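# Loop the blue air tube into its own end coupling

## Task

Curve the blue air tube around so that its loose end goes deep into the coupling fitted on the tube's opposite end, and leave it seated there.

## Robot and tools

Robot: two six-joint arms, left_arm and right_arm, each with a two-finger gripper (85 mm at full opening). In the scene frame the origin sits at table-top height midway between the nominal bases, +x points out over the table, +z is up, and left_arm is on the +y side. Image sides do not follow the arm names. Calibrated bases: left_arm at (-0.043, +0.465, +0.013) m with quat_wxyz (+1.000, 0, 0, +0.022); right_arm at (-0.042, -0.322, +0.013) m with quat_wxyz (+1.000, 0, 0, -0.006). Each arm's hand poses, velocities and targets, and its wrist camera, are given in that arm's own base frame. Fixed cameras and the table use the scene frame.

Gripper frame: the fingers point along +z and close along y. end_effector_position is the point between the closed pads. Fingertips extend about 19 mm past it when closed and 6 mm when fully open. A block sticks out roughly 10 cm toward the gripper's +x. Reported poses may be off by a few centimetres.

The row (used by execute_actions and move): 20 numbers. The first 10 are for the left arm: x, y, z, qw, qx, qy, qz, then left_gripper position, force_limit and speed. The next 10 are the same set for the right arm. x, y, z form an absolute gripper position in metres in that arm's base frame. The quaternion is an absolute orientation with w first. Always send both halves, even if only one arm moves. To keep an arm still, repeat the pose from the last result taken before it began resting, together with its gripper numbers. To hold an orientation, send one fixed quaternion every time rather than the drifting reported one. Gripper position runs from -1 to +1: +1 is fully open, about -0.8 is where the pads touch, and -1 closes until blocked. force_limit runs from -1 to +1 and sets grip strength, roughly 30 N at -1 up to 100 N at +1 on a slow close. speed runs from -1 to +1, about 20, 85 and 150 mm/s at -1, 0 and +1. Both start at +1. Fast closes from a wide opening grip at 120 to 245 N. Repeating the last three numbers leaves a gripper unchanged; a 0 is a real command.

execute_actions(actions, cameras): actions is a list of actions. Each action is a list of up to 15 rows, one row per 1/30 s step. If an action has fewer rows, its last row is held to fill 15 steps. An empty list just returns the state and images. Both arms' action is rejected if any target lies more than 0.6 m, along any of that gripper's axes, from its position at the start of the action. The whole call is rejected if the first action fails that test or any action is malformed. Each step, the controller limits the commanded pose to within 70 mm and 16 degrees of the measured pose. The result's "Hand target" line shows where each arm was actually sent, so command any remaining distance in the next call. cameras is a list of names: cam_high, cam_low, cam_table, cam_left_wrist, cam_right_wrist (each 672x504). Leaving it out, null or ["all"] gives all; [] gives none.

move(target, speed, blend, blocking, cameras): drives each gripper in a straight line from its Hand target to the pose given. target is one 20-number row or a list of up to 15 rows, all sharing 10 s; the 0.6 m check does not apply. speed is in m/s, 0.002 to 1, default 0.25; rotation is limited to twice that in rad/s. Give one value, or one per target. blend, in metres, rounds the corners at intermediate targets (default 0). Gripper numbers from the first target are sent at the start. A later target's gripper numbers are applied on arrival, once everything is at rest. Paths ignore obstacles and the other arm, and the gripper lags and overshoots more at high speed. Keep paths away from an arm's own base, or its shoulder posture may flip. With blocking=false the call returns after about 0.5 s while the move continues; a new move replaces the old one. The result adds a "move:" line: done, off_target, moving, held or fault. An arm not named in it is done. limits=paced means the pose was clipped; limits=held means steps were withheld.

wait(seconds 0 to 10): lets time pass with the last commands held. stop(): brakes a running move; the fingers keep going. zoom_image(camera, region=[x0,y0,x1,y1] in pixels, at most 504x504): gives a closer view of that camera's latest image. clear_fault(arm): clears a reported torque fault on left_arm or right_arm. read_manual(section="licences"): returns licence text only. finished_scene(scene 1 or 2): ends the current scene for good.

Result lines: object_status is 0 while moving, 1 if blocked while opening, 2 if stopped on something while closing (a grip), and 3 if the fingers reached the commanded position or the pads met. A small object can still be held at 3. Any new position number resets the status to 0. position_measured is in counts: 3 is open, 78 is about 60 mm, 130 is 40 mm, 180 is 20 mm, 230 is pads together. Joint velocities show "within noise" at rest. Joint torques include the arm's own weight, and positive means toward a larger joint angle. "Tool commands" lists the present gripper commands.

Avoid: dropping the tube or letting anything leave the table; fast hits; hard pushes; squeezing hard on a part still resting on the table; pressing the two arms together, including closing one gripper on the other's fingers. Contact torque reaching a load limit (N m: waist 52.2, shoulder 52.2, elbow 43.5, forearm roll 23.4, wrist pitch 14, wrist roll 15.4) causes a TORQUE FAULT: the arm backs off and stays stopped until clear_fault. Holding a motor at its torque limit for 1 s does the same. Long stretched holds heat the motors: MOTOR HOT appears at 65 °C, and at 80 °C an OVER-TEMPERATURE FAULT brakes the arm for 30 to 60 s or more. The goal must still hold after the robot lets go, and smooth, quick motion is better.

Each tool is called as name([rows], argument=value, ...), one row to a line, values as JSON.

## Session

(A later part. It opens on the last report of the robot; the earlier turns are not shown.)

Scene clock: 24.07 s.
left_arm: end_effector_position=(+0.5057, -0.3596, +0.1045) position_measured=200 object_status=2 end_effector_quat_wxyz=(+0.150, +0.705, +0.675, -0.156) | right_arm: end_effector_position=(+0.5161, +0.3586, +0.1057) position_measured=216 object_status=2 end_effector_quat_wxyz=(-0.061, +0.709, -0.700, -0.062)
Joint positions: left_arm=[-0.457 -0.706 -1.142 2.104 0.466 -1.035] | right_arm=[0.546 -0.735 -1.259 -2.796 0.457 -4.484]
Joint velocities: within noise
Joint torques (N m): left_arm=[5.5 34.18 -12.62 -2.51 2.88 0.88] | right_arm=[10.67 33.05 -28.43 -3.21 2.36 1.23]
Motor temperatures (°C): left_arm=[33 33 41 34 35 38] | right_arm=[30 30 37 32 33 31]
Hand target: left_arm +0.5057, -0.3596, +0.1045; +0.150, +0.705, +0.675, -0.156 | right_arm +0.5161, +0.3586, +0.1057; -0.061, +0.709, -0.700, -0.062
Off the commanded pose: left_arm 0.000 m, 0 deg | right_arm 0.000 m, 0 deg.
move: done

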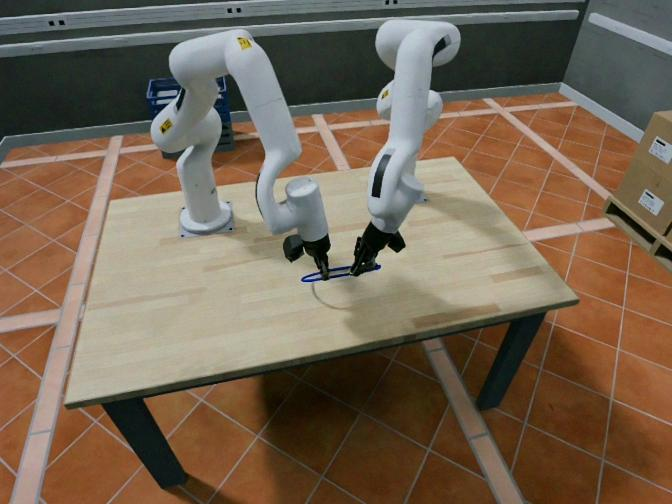

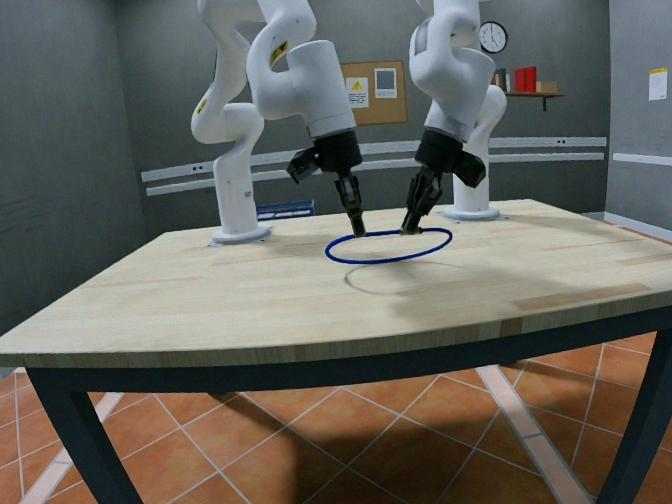

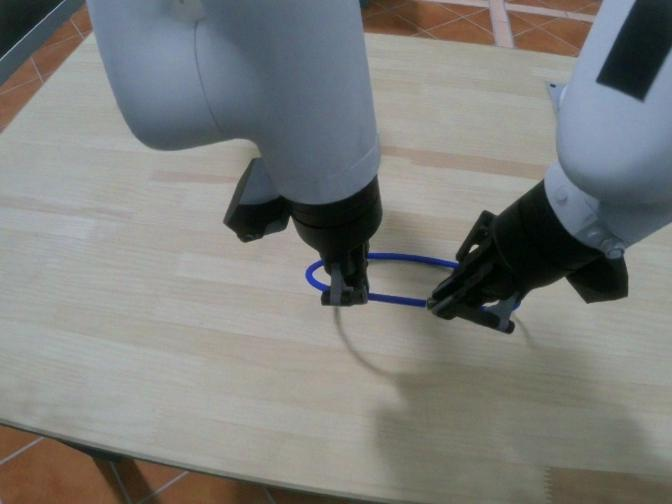

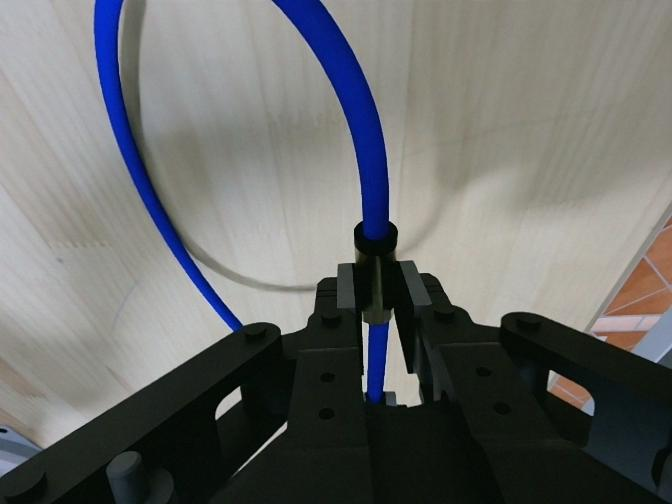

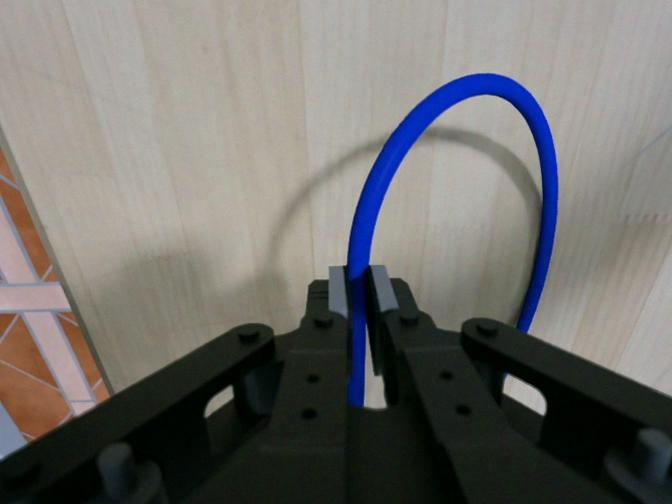

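move(target=[0.5057,-0.3596,0.1045,-0.1496,-0.7053,-0.6751,0.1563,-0.98,0,-1,0.5160,0.3640,0.1057,0.0613,-0.7087,0.7001,0.0620,-0.98,0,-1], speed=0.02)

zoom_image(camera="cam_low", region=[340, 205, 430, 260])

zoom_image(camera="cam_left_wrist", region=[300, 200, 450, 420])

Scene clock: 25.07 s.
left_arm: end_effector_position=(+0.5057, -0.3596, +0.1045) position_measured=200 object_status=2 end_effector_quat_wxyz=(+0.150, +0.705, +0.675, -0.156) | right_arm: end_effector_position=(+0.5160, +0.3640, +0.1057) position_measured=216 object_status=2 end_effector_quat_wxyz=(-0.061, +0.709, -0.700, -0.062)
Joint positions: left_arm=[-0.457 -0.706 -1.142 2.104 0.466 -1.035] | right_arm=[0.554 -0.741 -1.268 -2.8 0.46 -4.473]
Joint velocities: within noise
Joint torques (N m): left_arm=[8.22 37.49 -8.44 -2.52 2.42 1] | right_arm=[10.15 34.43 -29.76 -3.8 2.25 0.93]
Motor temperatures (°C): left_arm=[33 34 41 34 35 38] | right_arm=[30 30 37 32 33 31]
Hand target: left_arm +0.5057, -0.3596, +0.1045; +0.150, +0.705, +0.675, -0.156 | right_arm +0.5160, +0.3640, +0.1057; -0.061, +0.709, -0.700, -0.062
Off the commanded pose: left_arm 0.000 m, 0 deg | right_arm 0.000 m, 0 deg.
move: done

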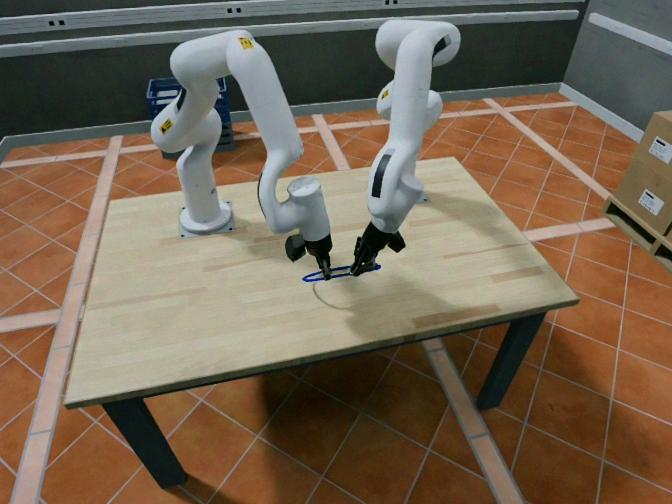

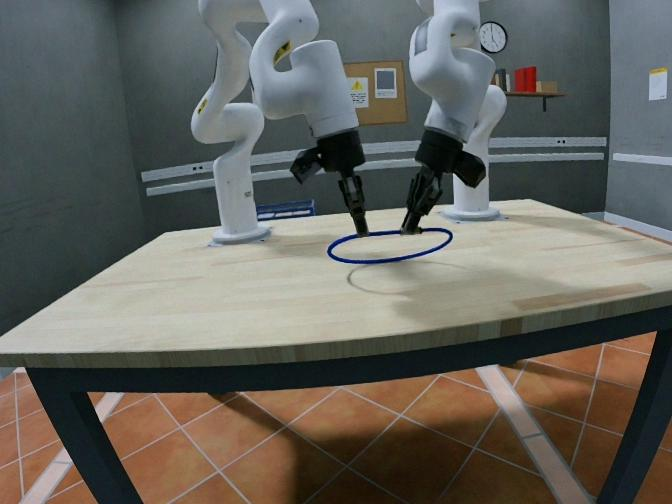

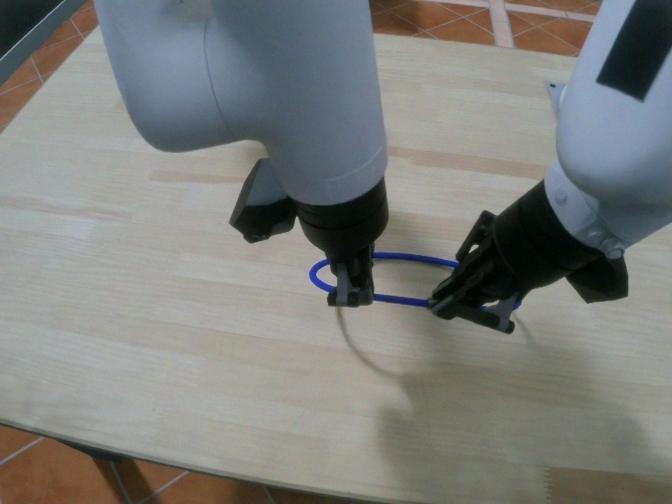

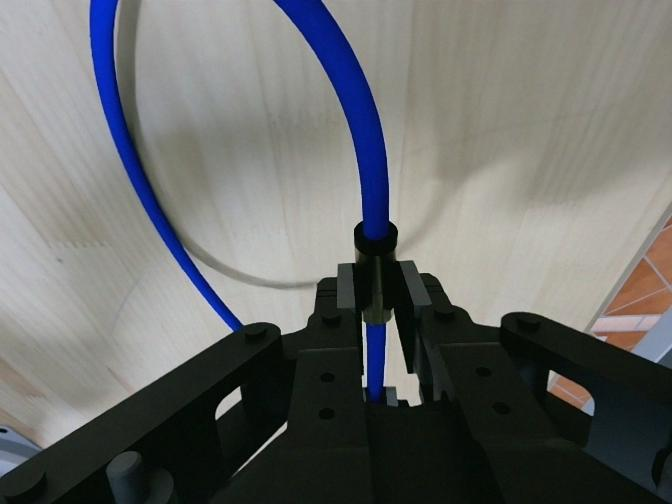

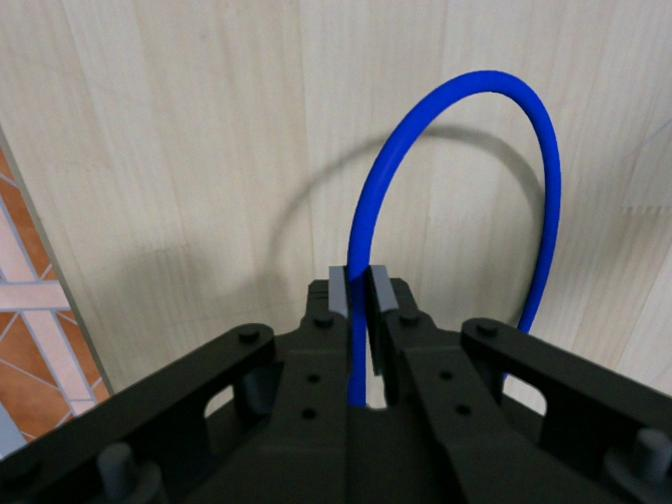

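Scaled by 5.600 from the camera's 672x504 image, which has a finer 960x720 frame.

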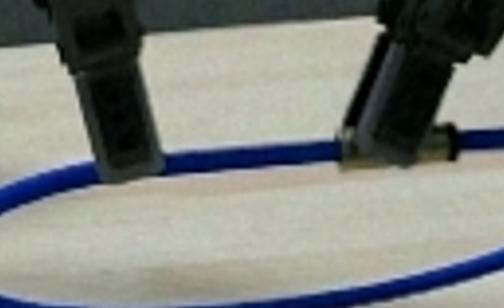

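Scaled by 2.291 from the camera's 672x504 image, which has a finer 960x720 frame.

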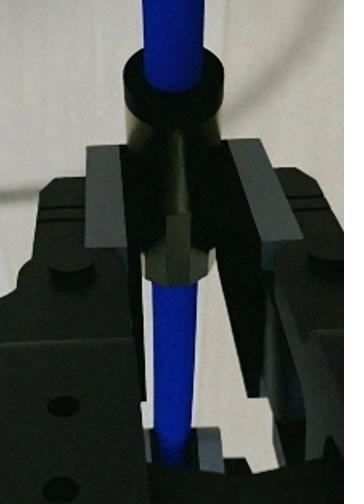

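move(target=[0.5057,-0.3596,0.1045,-0.1496,-0.7053,-0.6751,0.1563,-0.98,0,-1,0.5158,0.3770,0.1057,0.0613,-0.7087,0.7001,0.0620,-0.98,0,-1], speed=0.02, cameras=["cam_low","cam_left_wrist","cam_right_wrist"])

zoom_image(camera="cam_low", region=[340, 205, 430, 260])

zoom_image(camera="cam_left_wrist", region=[300, 200, 450, 420])

Scene clock: 26.27 s.
left_arm: end_effector_position=(+0.5057, -0.3596, +0.1045) position_measured=200 object_status=2 end_effector_quat_wxyz=(+0.150, +0.705, +0.675, -0.156) | right_arm: end_effector_position=(+0.5158, +0.3770, +0.1057) position_measured=216 object_status=2 end_effector_quat_wxyz=(-0.061, +0.709, -0.700, -0.062)
Joint positions: left_arm=[-0.457 -0.706 -1.142 2.104 0.466 -1.035] | right_arm=[0.572 -0.754 -1.292 -2.808 0.467 -4.446]
Joint velocities: within noise
Joint torques (N m): left_arm=[5.28 36.1 -9.4 -2.08 2.01 1.01] | right_arm=[12.57 34.65 -30.1 -2.33 2.28 0.78]
Motor temperatures (°C): left_arm=[33 34 41 34 35 38] | right_arm=[30 30 37 32 33 31]
Hand target: left_arm +0.5057, -0.3596, +0.1045; +0.150, +0.705, +0.675, -0.156 | right_arm +0.5158, +0.3770, +0.1057; -0.061, +0.709, -0.700, -0.062
Off the commanded pose: left_arm 0.000 m, 0 deg | right_arm 0.000 m, 0 deg.
move: done
Images, in order (width x height): cam_low 672x504, cam_left_wrist 672x504, cam_right_wrist 672x504.

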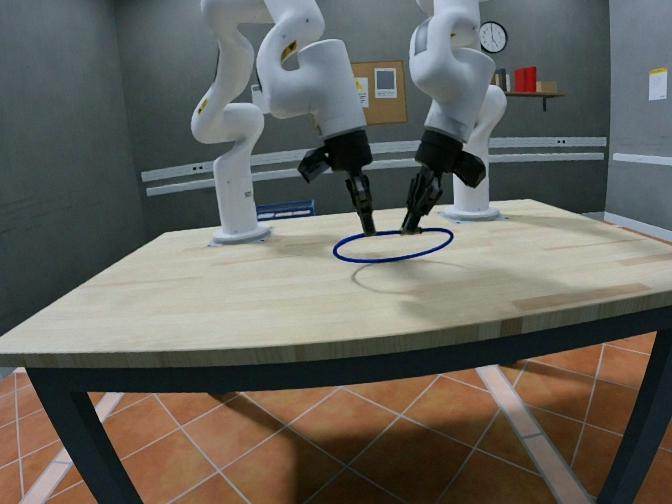

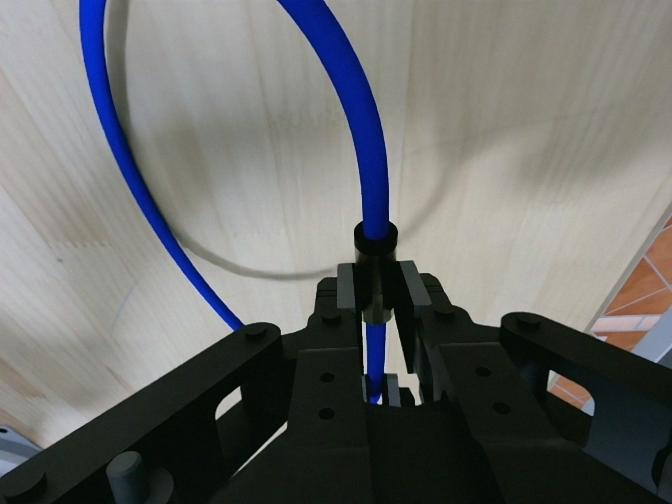

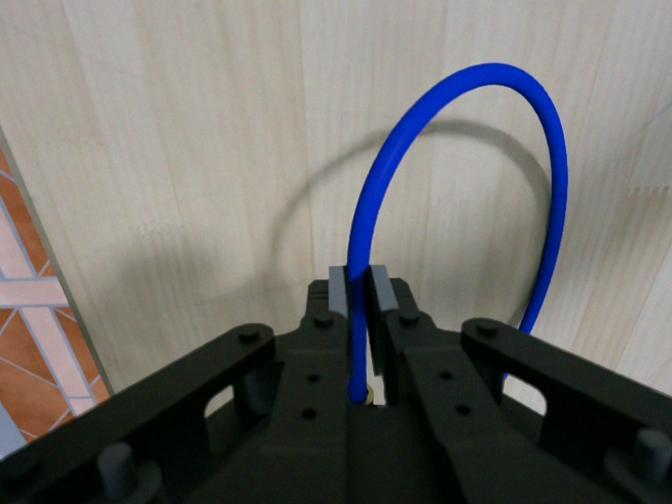

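Scaled by 5.600 from the camera's 672x504 image, which has a finer 960x720 frame.

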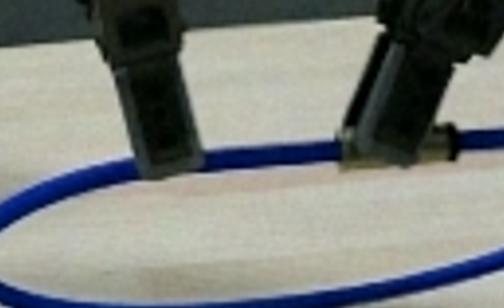

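Scaled by 2.291 from the camera's 672x504 image, which has a finer 960x720 frame.

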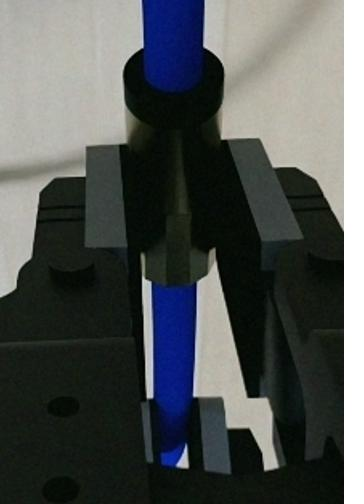

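move(target=[0.5057,-0.3596,0.1045,-0.1496,-0.7053,-0.6751,0.1563,-0.98,0,-1,0.5158,0.3800,0.1057,0.0613,-0.7087,0.7001,0.0620,-0.98,0,-1], speed=0.015, cameras=["cam_low","cam_left_wrist","cam_right_wrist"])

zoom_image(camera="cam_low", region=[340, 205, 430, 260])

Scene clock: 27.10 s.
left_arm: end_effector_position=(+0.5057, -0.3595, +0.1045) position_measured=200 object_status=2 end_effector_quat_wxyz=(+0.150, +0.705, +0.675, -0.156) | right_arm: end_effector_position=(+0.5158, +0.3798, +0.1056) position_measured=216 object_status=2 end_effector_quat_wxyz=(-0.061, +0.709, -0.700, -0.062)
Joint positions: left_arm=[-0.457 -0.706 -1.142 2.104 0.466 -1.035] | right_arm=[0.576 -0.757 -1.297 -2.81 0.468 -4.44]
Joint velocities: within noise
Joint torques (N m): left_arm=[-5.35 36.94 -14.14 -1.93 2.55 1.03] | right_arm=[31.13 38.14 -37.92 0.12 -0.41 1.27]
Motor temperatures (°C): left_arm=[33 34 41 34 35 38] | right_arm=[30 30 37 32 33 31]
Hand target: left_arm +0.5057, -0.3596, +0.1045; +0.150, +0.705, +0.675, -0.156 | right_arm +0.5158, +0.3800, +0.1057; -0.061, +0.709, -0.700, -0.062
Off the commanded pose: left_arm 0.000 m, 0 deg | right_arm 0.000 m, 0 deg.
move: done
Images, in order (width x height): cam_low 672x504, cam_left_wrist 672x504, cam_right_wrist 672x504.

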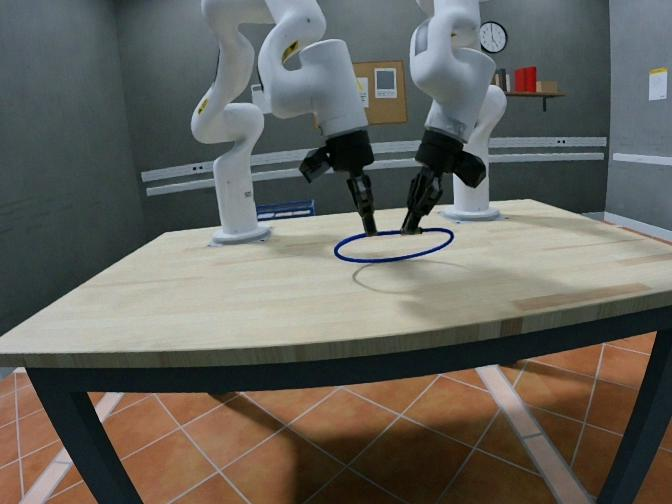

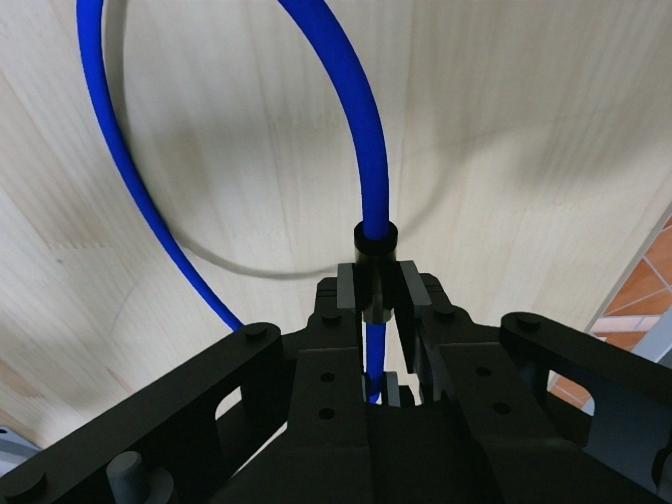

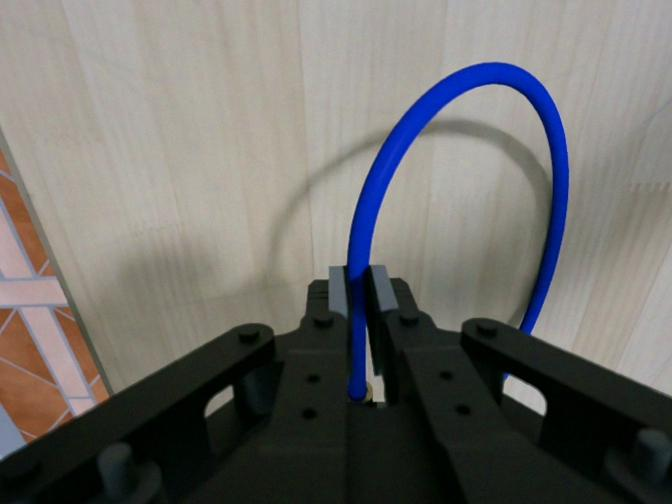

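Scaled by 5.600 from the camera's 672x504 image, which has a finer 960x720 frame.

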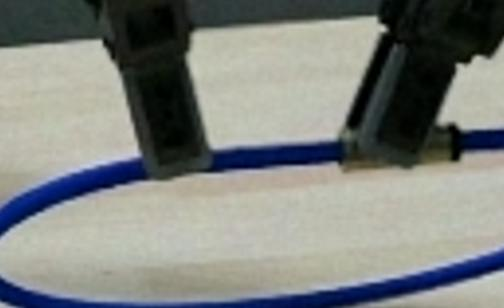

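move([
  [0.5057,-0.3596,0.1045,-0.1496,-0.7053,-0.6751,0.1563,-0.98,0,-1,0.5158,0.3814,0.1057,0.0613,-0.7087,0.7001,0.0620,-0.98,0,-1],
  [0.5057,-0.3596,0.1045,-0.1496,-0.7053,-0.6751,0.1563,-0.98,0,-1,0.5158,0.3796,0.1055,0.0613,-0.7087,0.7001,0.0620,-0.98,0,-1],
  [0.5057,-0.3596,0.0125,-0.1496,-0.7053,-0.6751,0.1563,-0.98,0,-1,0.5158,0.3796,0.0135,0.0613,-0.7087,0.7001,0.0620,-0.98,0,-1],
], speed=[0.01,0.01,0.05])

zoom_image(camera="cam_low", region=[320, 200, 480, 300])

Scene clock: 29.93 s.
left_arm: end_effector_position=(+0.5057, -0.3596, +0.0125) position_measured=200 object_status=2 end_effector_quat_wxyz=(+0.150, +0.705, +0.675, -0.156) | right_arm: end_effector_position=(+0.5158, +0.3796, +0.0135) position_measured=216 object_status=2 end_effector_quat_wxyz=(-0.061, +0.709, -0.700, -0.062)
Joint positions: left_arm=[-0.457 -0.887 -1.18 1.822 0.411 -0.723] | right_arm=[0.575 -0.921 -1.323 -2.687 0.341 -4.574]
Joint velocities: within noise
Joint torques (N m): left_arm=[-2.72 39.87 -21.06 -4.36 4.11 1.1] | right_arm=[3.65 42.8 -34.69 4.37 -3.23 -1.76]
Motor temperatures (°C): left_arm=[33 34 41 34 35 38] | right_arm=[30 31 37 32 33 31]
Hand target: left_arm +0.5057, -0.3596, +0.0125; +0.150, +0.705, +0.675, -0.156 | right_arm +0.5158, +0.3796, +0.0135; -0.061, +0.709, -0.700, -0.062
Off the commanded pose: left_arm 0.000 m, 0 deg | right_arm 0.000 m, 0 deg.
move: done

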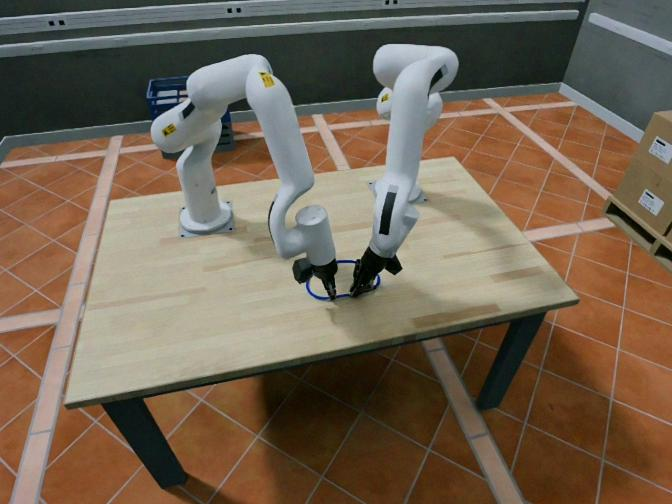

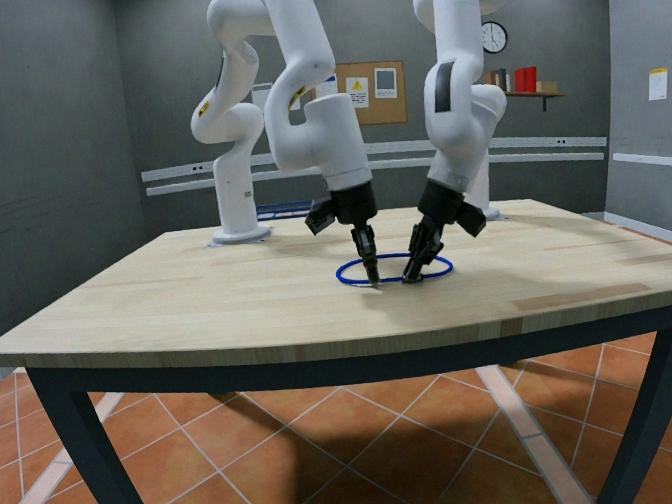

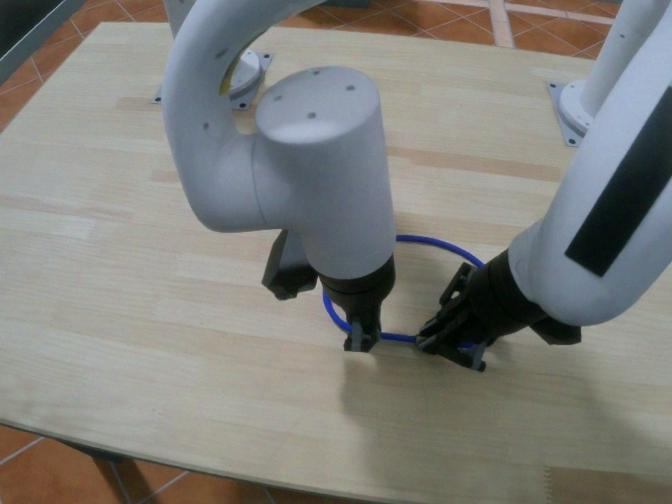

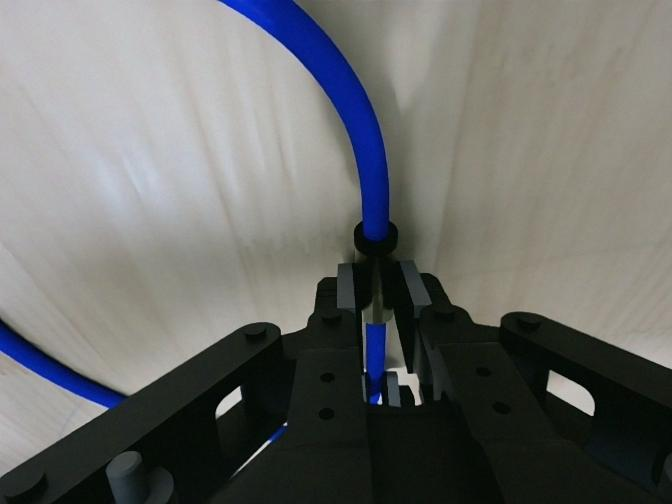

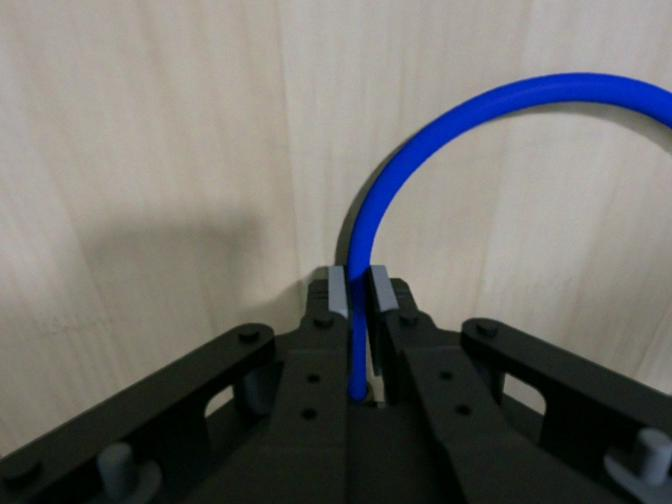

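Scaled by 3.150 from the camera's 672x504 image, which has a finer 960x720 frame.

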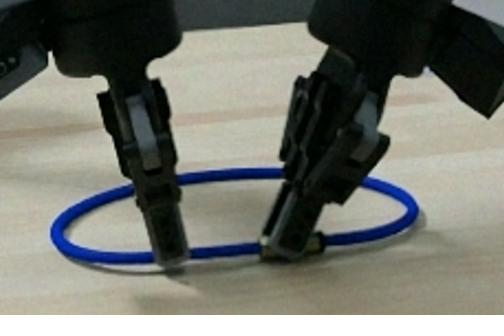

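move([
  [0.5057,-0.3596,0.0125,-0.1496,-0.7053,-0.6751,0.1563,0.1,0,-1,0.5158,0.3796,0.0135,0.0613,-0.7087,0.7001,0.0620,0.1,0,-1],
  [0.5057,-0.3596,0.13,-0.1496,-0.7053,-0.6751,0.1563,0.1,0,-1,0.5158,0.3796,0.13,0.0613,-0.7087,0.7001,0.0620,0.1,0,-1],
  [0.42,-0.25,0.22,-0.1496,-0.7053,-0.6751,0.1563,0.1,0,-1,0.43,0.22,0.22,0.0613,-0.7087,0.7001,0.0620,0.1,0,-1],
], speed=[0.02,0.08,0.2])

zoom_image(camera="cam_table", region=[280, 200, 530, 380])

zoom_image(camera="cam_low", region=[320, 200, 480, 300])

Scene clock: 35.37 s.
left_arm: end_effector_position=(+0.4200, -0.2500, +0.2200) position_measured=117 object_status=3 end_effector_quat_wxyz=(+0.150, +0.705, +0.675, -0.156) | right_arm: end_effector_position=(+0.4300, +0.2200, +0.2200) position_measured=117 object_status=3 end_effector_quat_wxyz=(-0.061, +0.709, -0.700, -0.062)
Joint positions: left_arm=[-0.321 -0.258 -0.8 2.307 0.58 -1.13] | right_arm=[0.387 -0.262 -0.86 -2.83 0.556 -4.599]
Joint velocities: within noise
Joint torques (N m): left_arm=[3.5 38.15 -9.96 2.72 3.23 -0.58] | right_arm=[-13.52 42.92 -17.07 -2.98 2.19 -1.42]
Motor temperatures (°C): left_arm=[33 34 41 34 35 38] | right_arm=[30 31 37 32 33 31]
Hand target: left_arm +0.4200, -0.2500, +0.2200; +0.150, +0.705, +0.675, -0.156 | right_arm +0.4300, +0.2200, +0.2200; -0.061, +0.709, -0.700, -0.062
Off the commanded pose: left_arm 0.000 m, 0 deg | right_arm 0.000 m, 0 deg.
move: done

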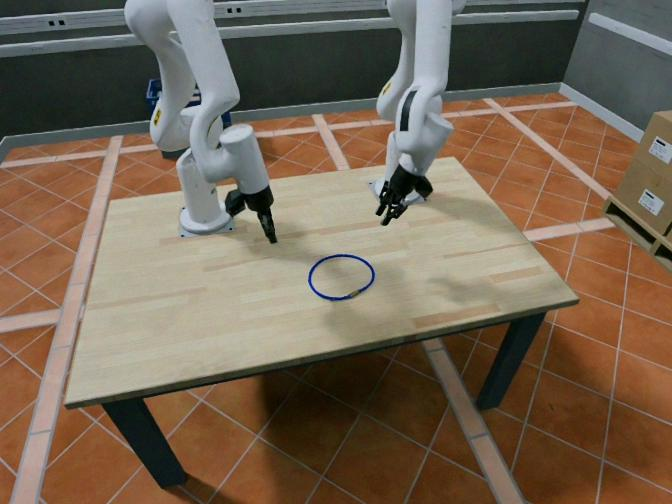

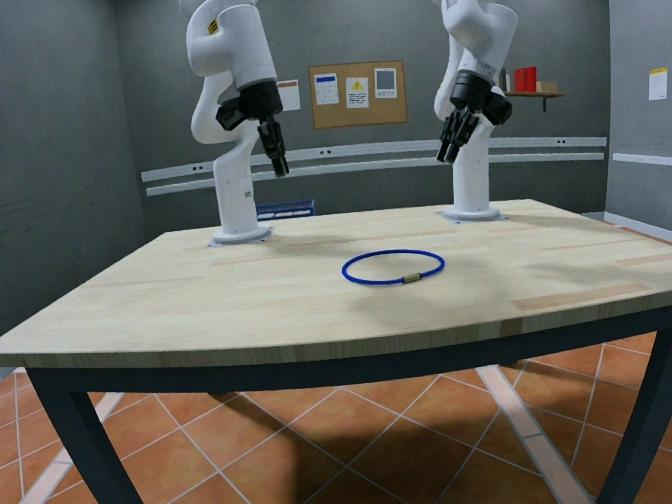

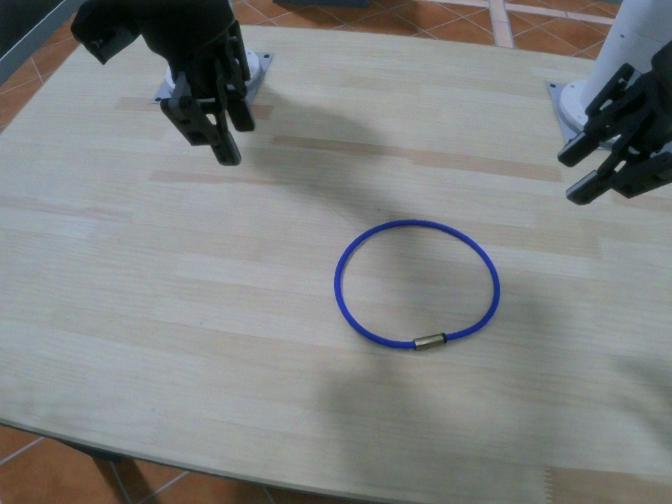

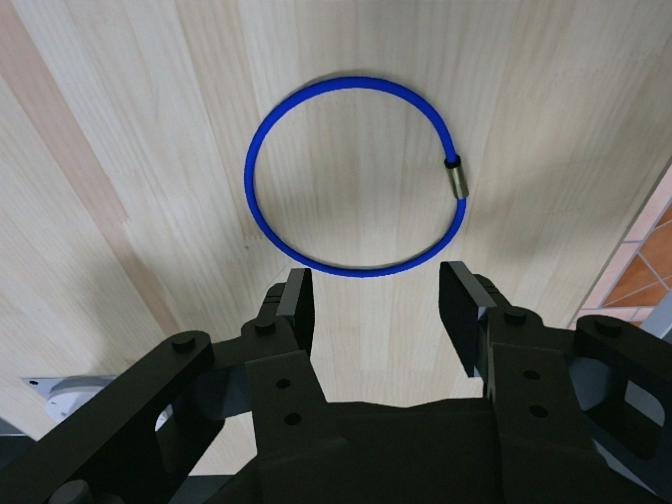

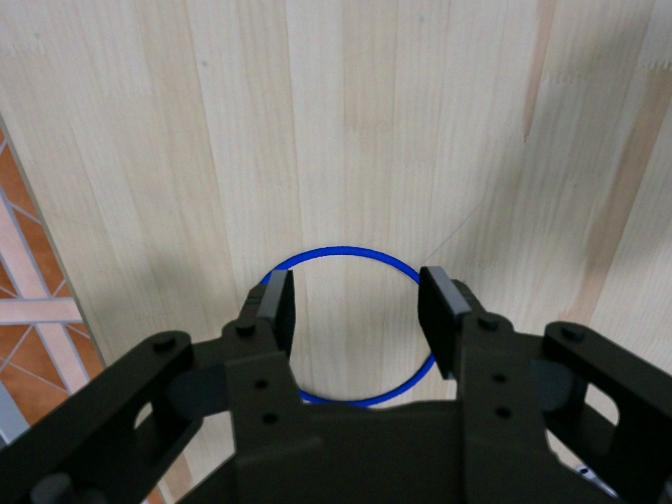

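Scaled by 2.016 from the camera's 672x504 image, which has a finer 960x720 frame.

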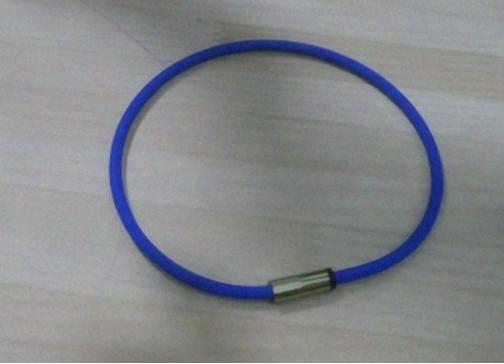

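Scaled by 3.150 from the camera's 672x504 image, which has a finer 960x720 frame.

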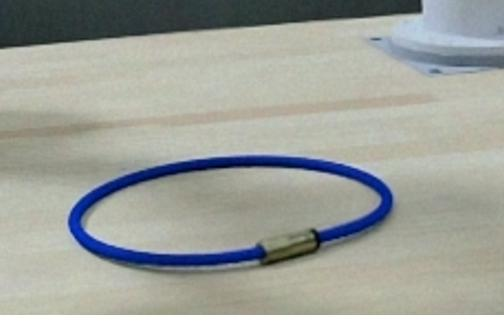

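finished_scene(scene=2)

The scene is finished: the task was done.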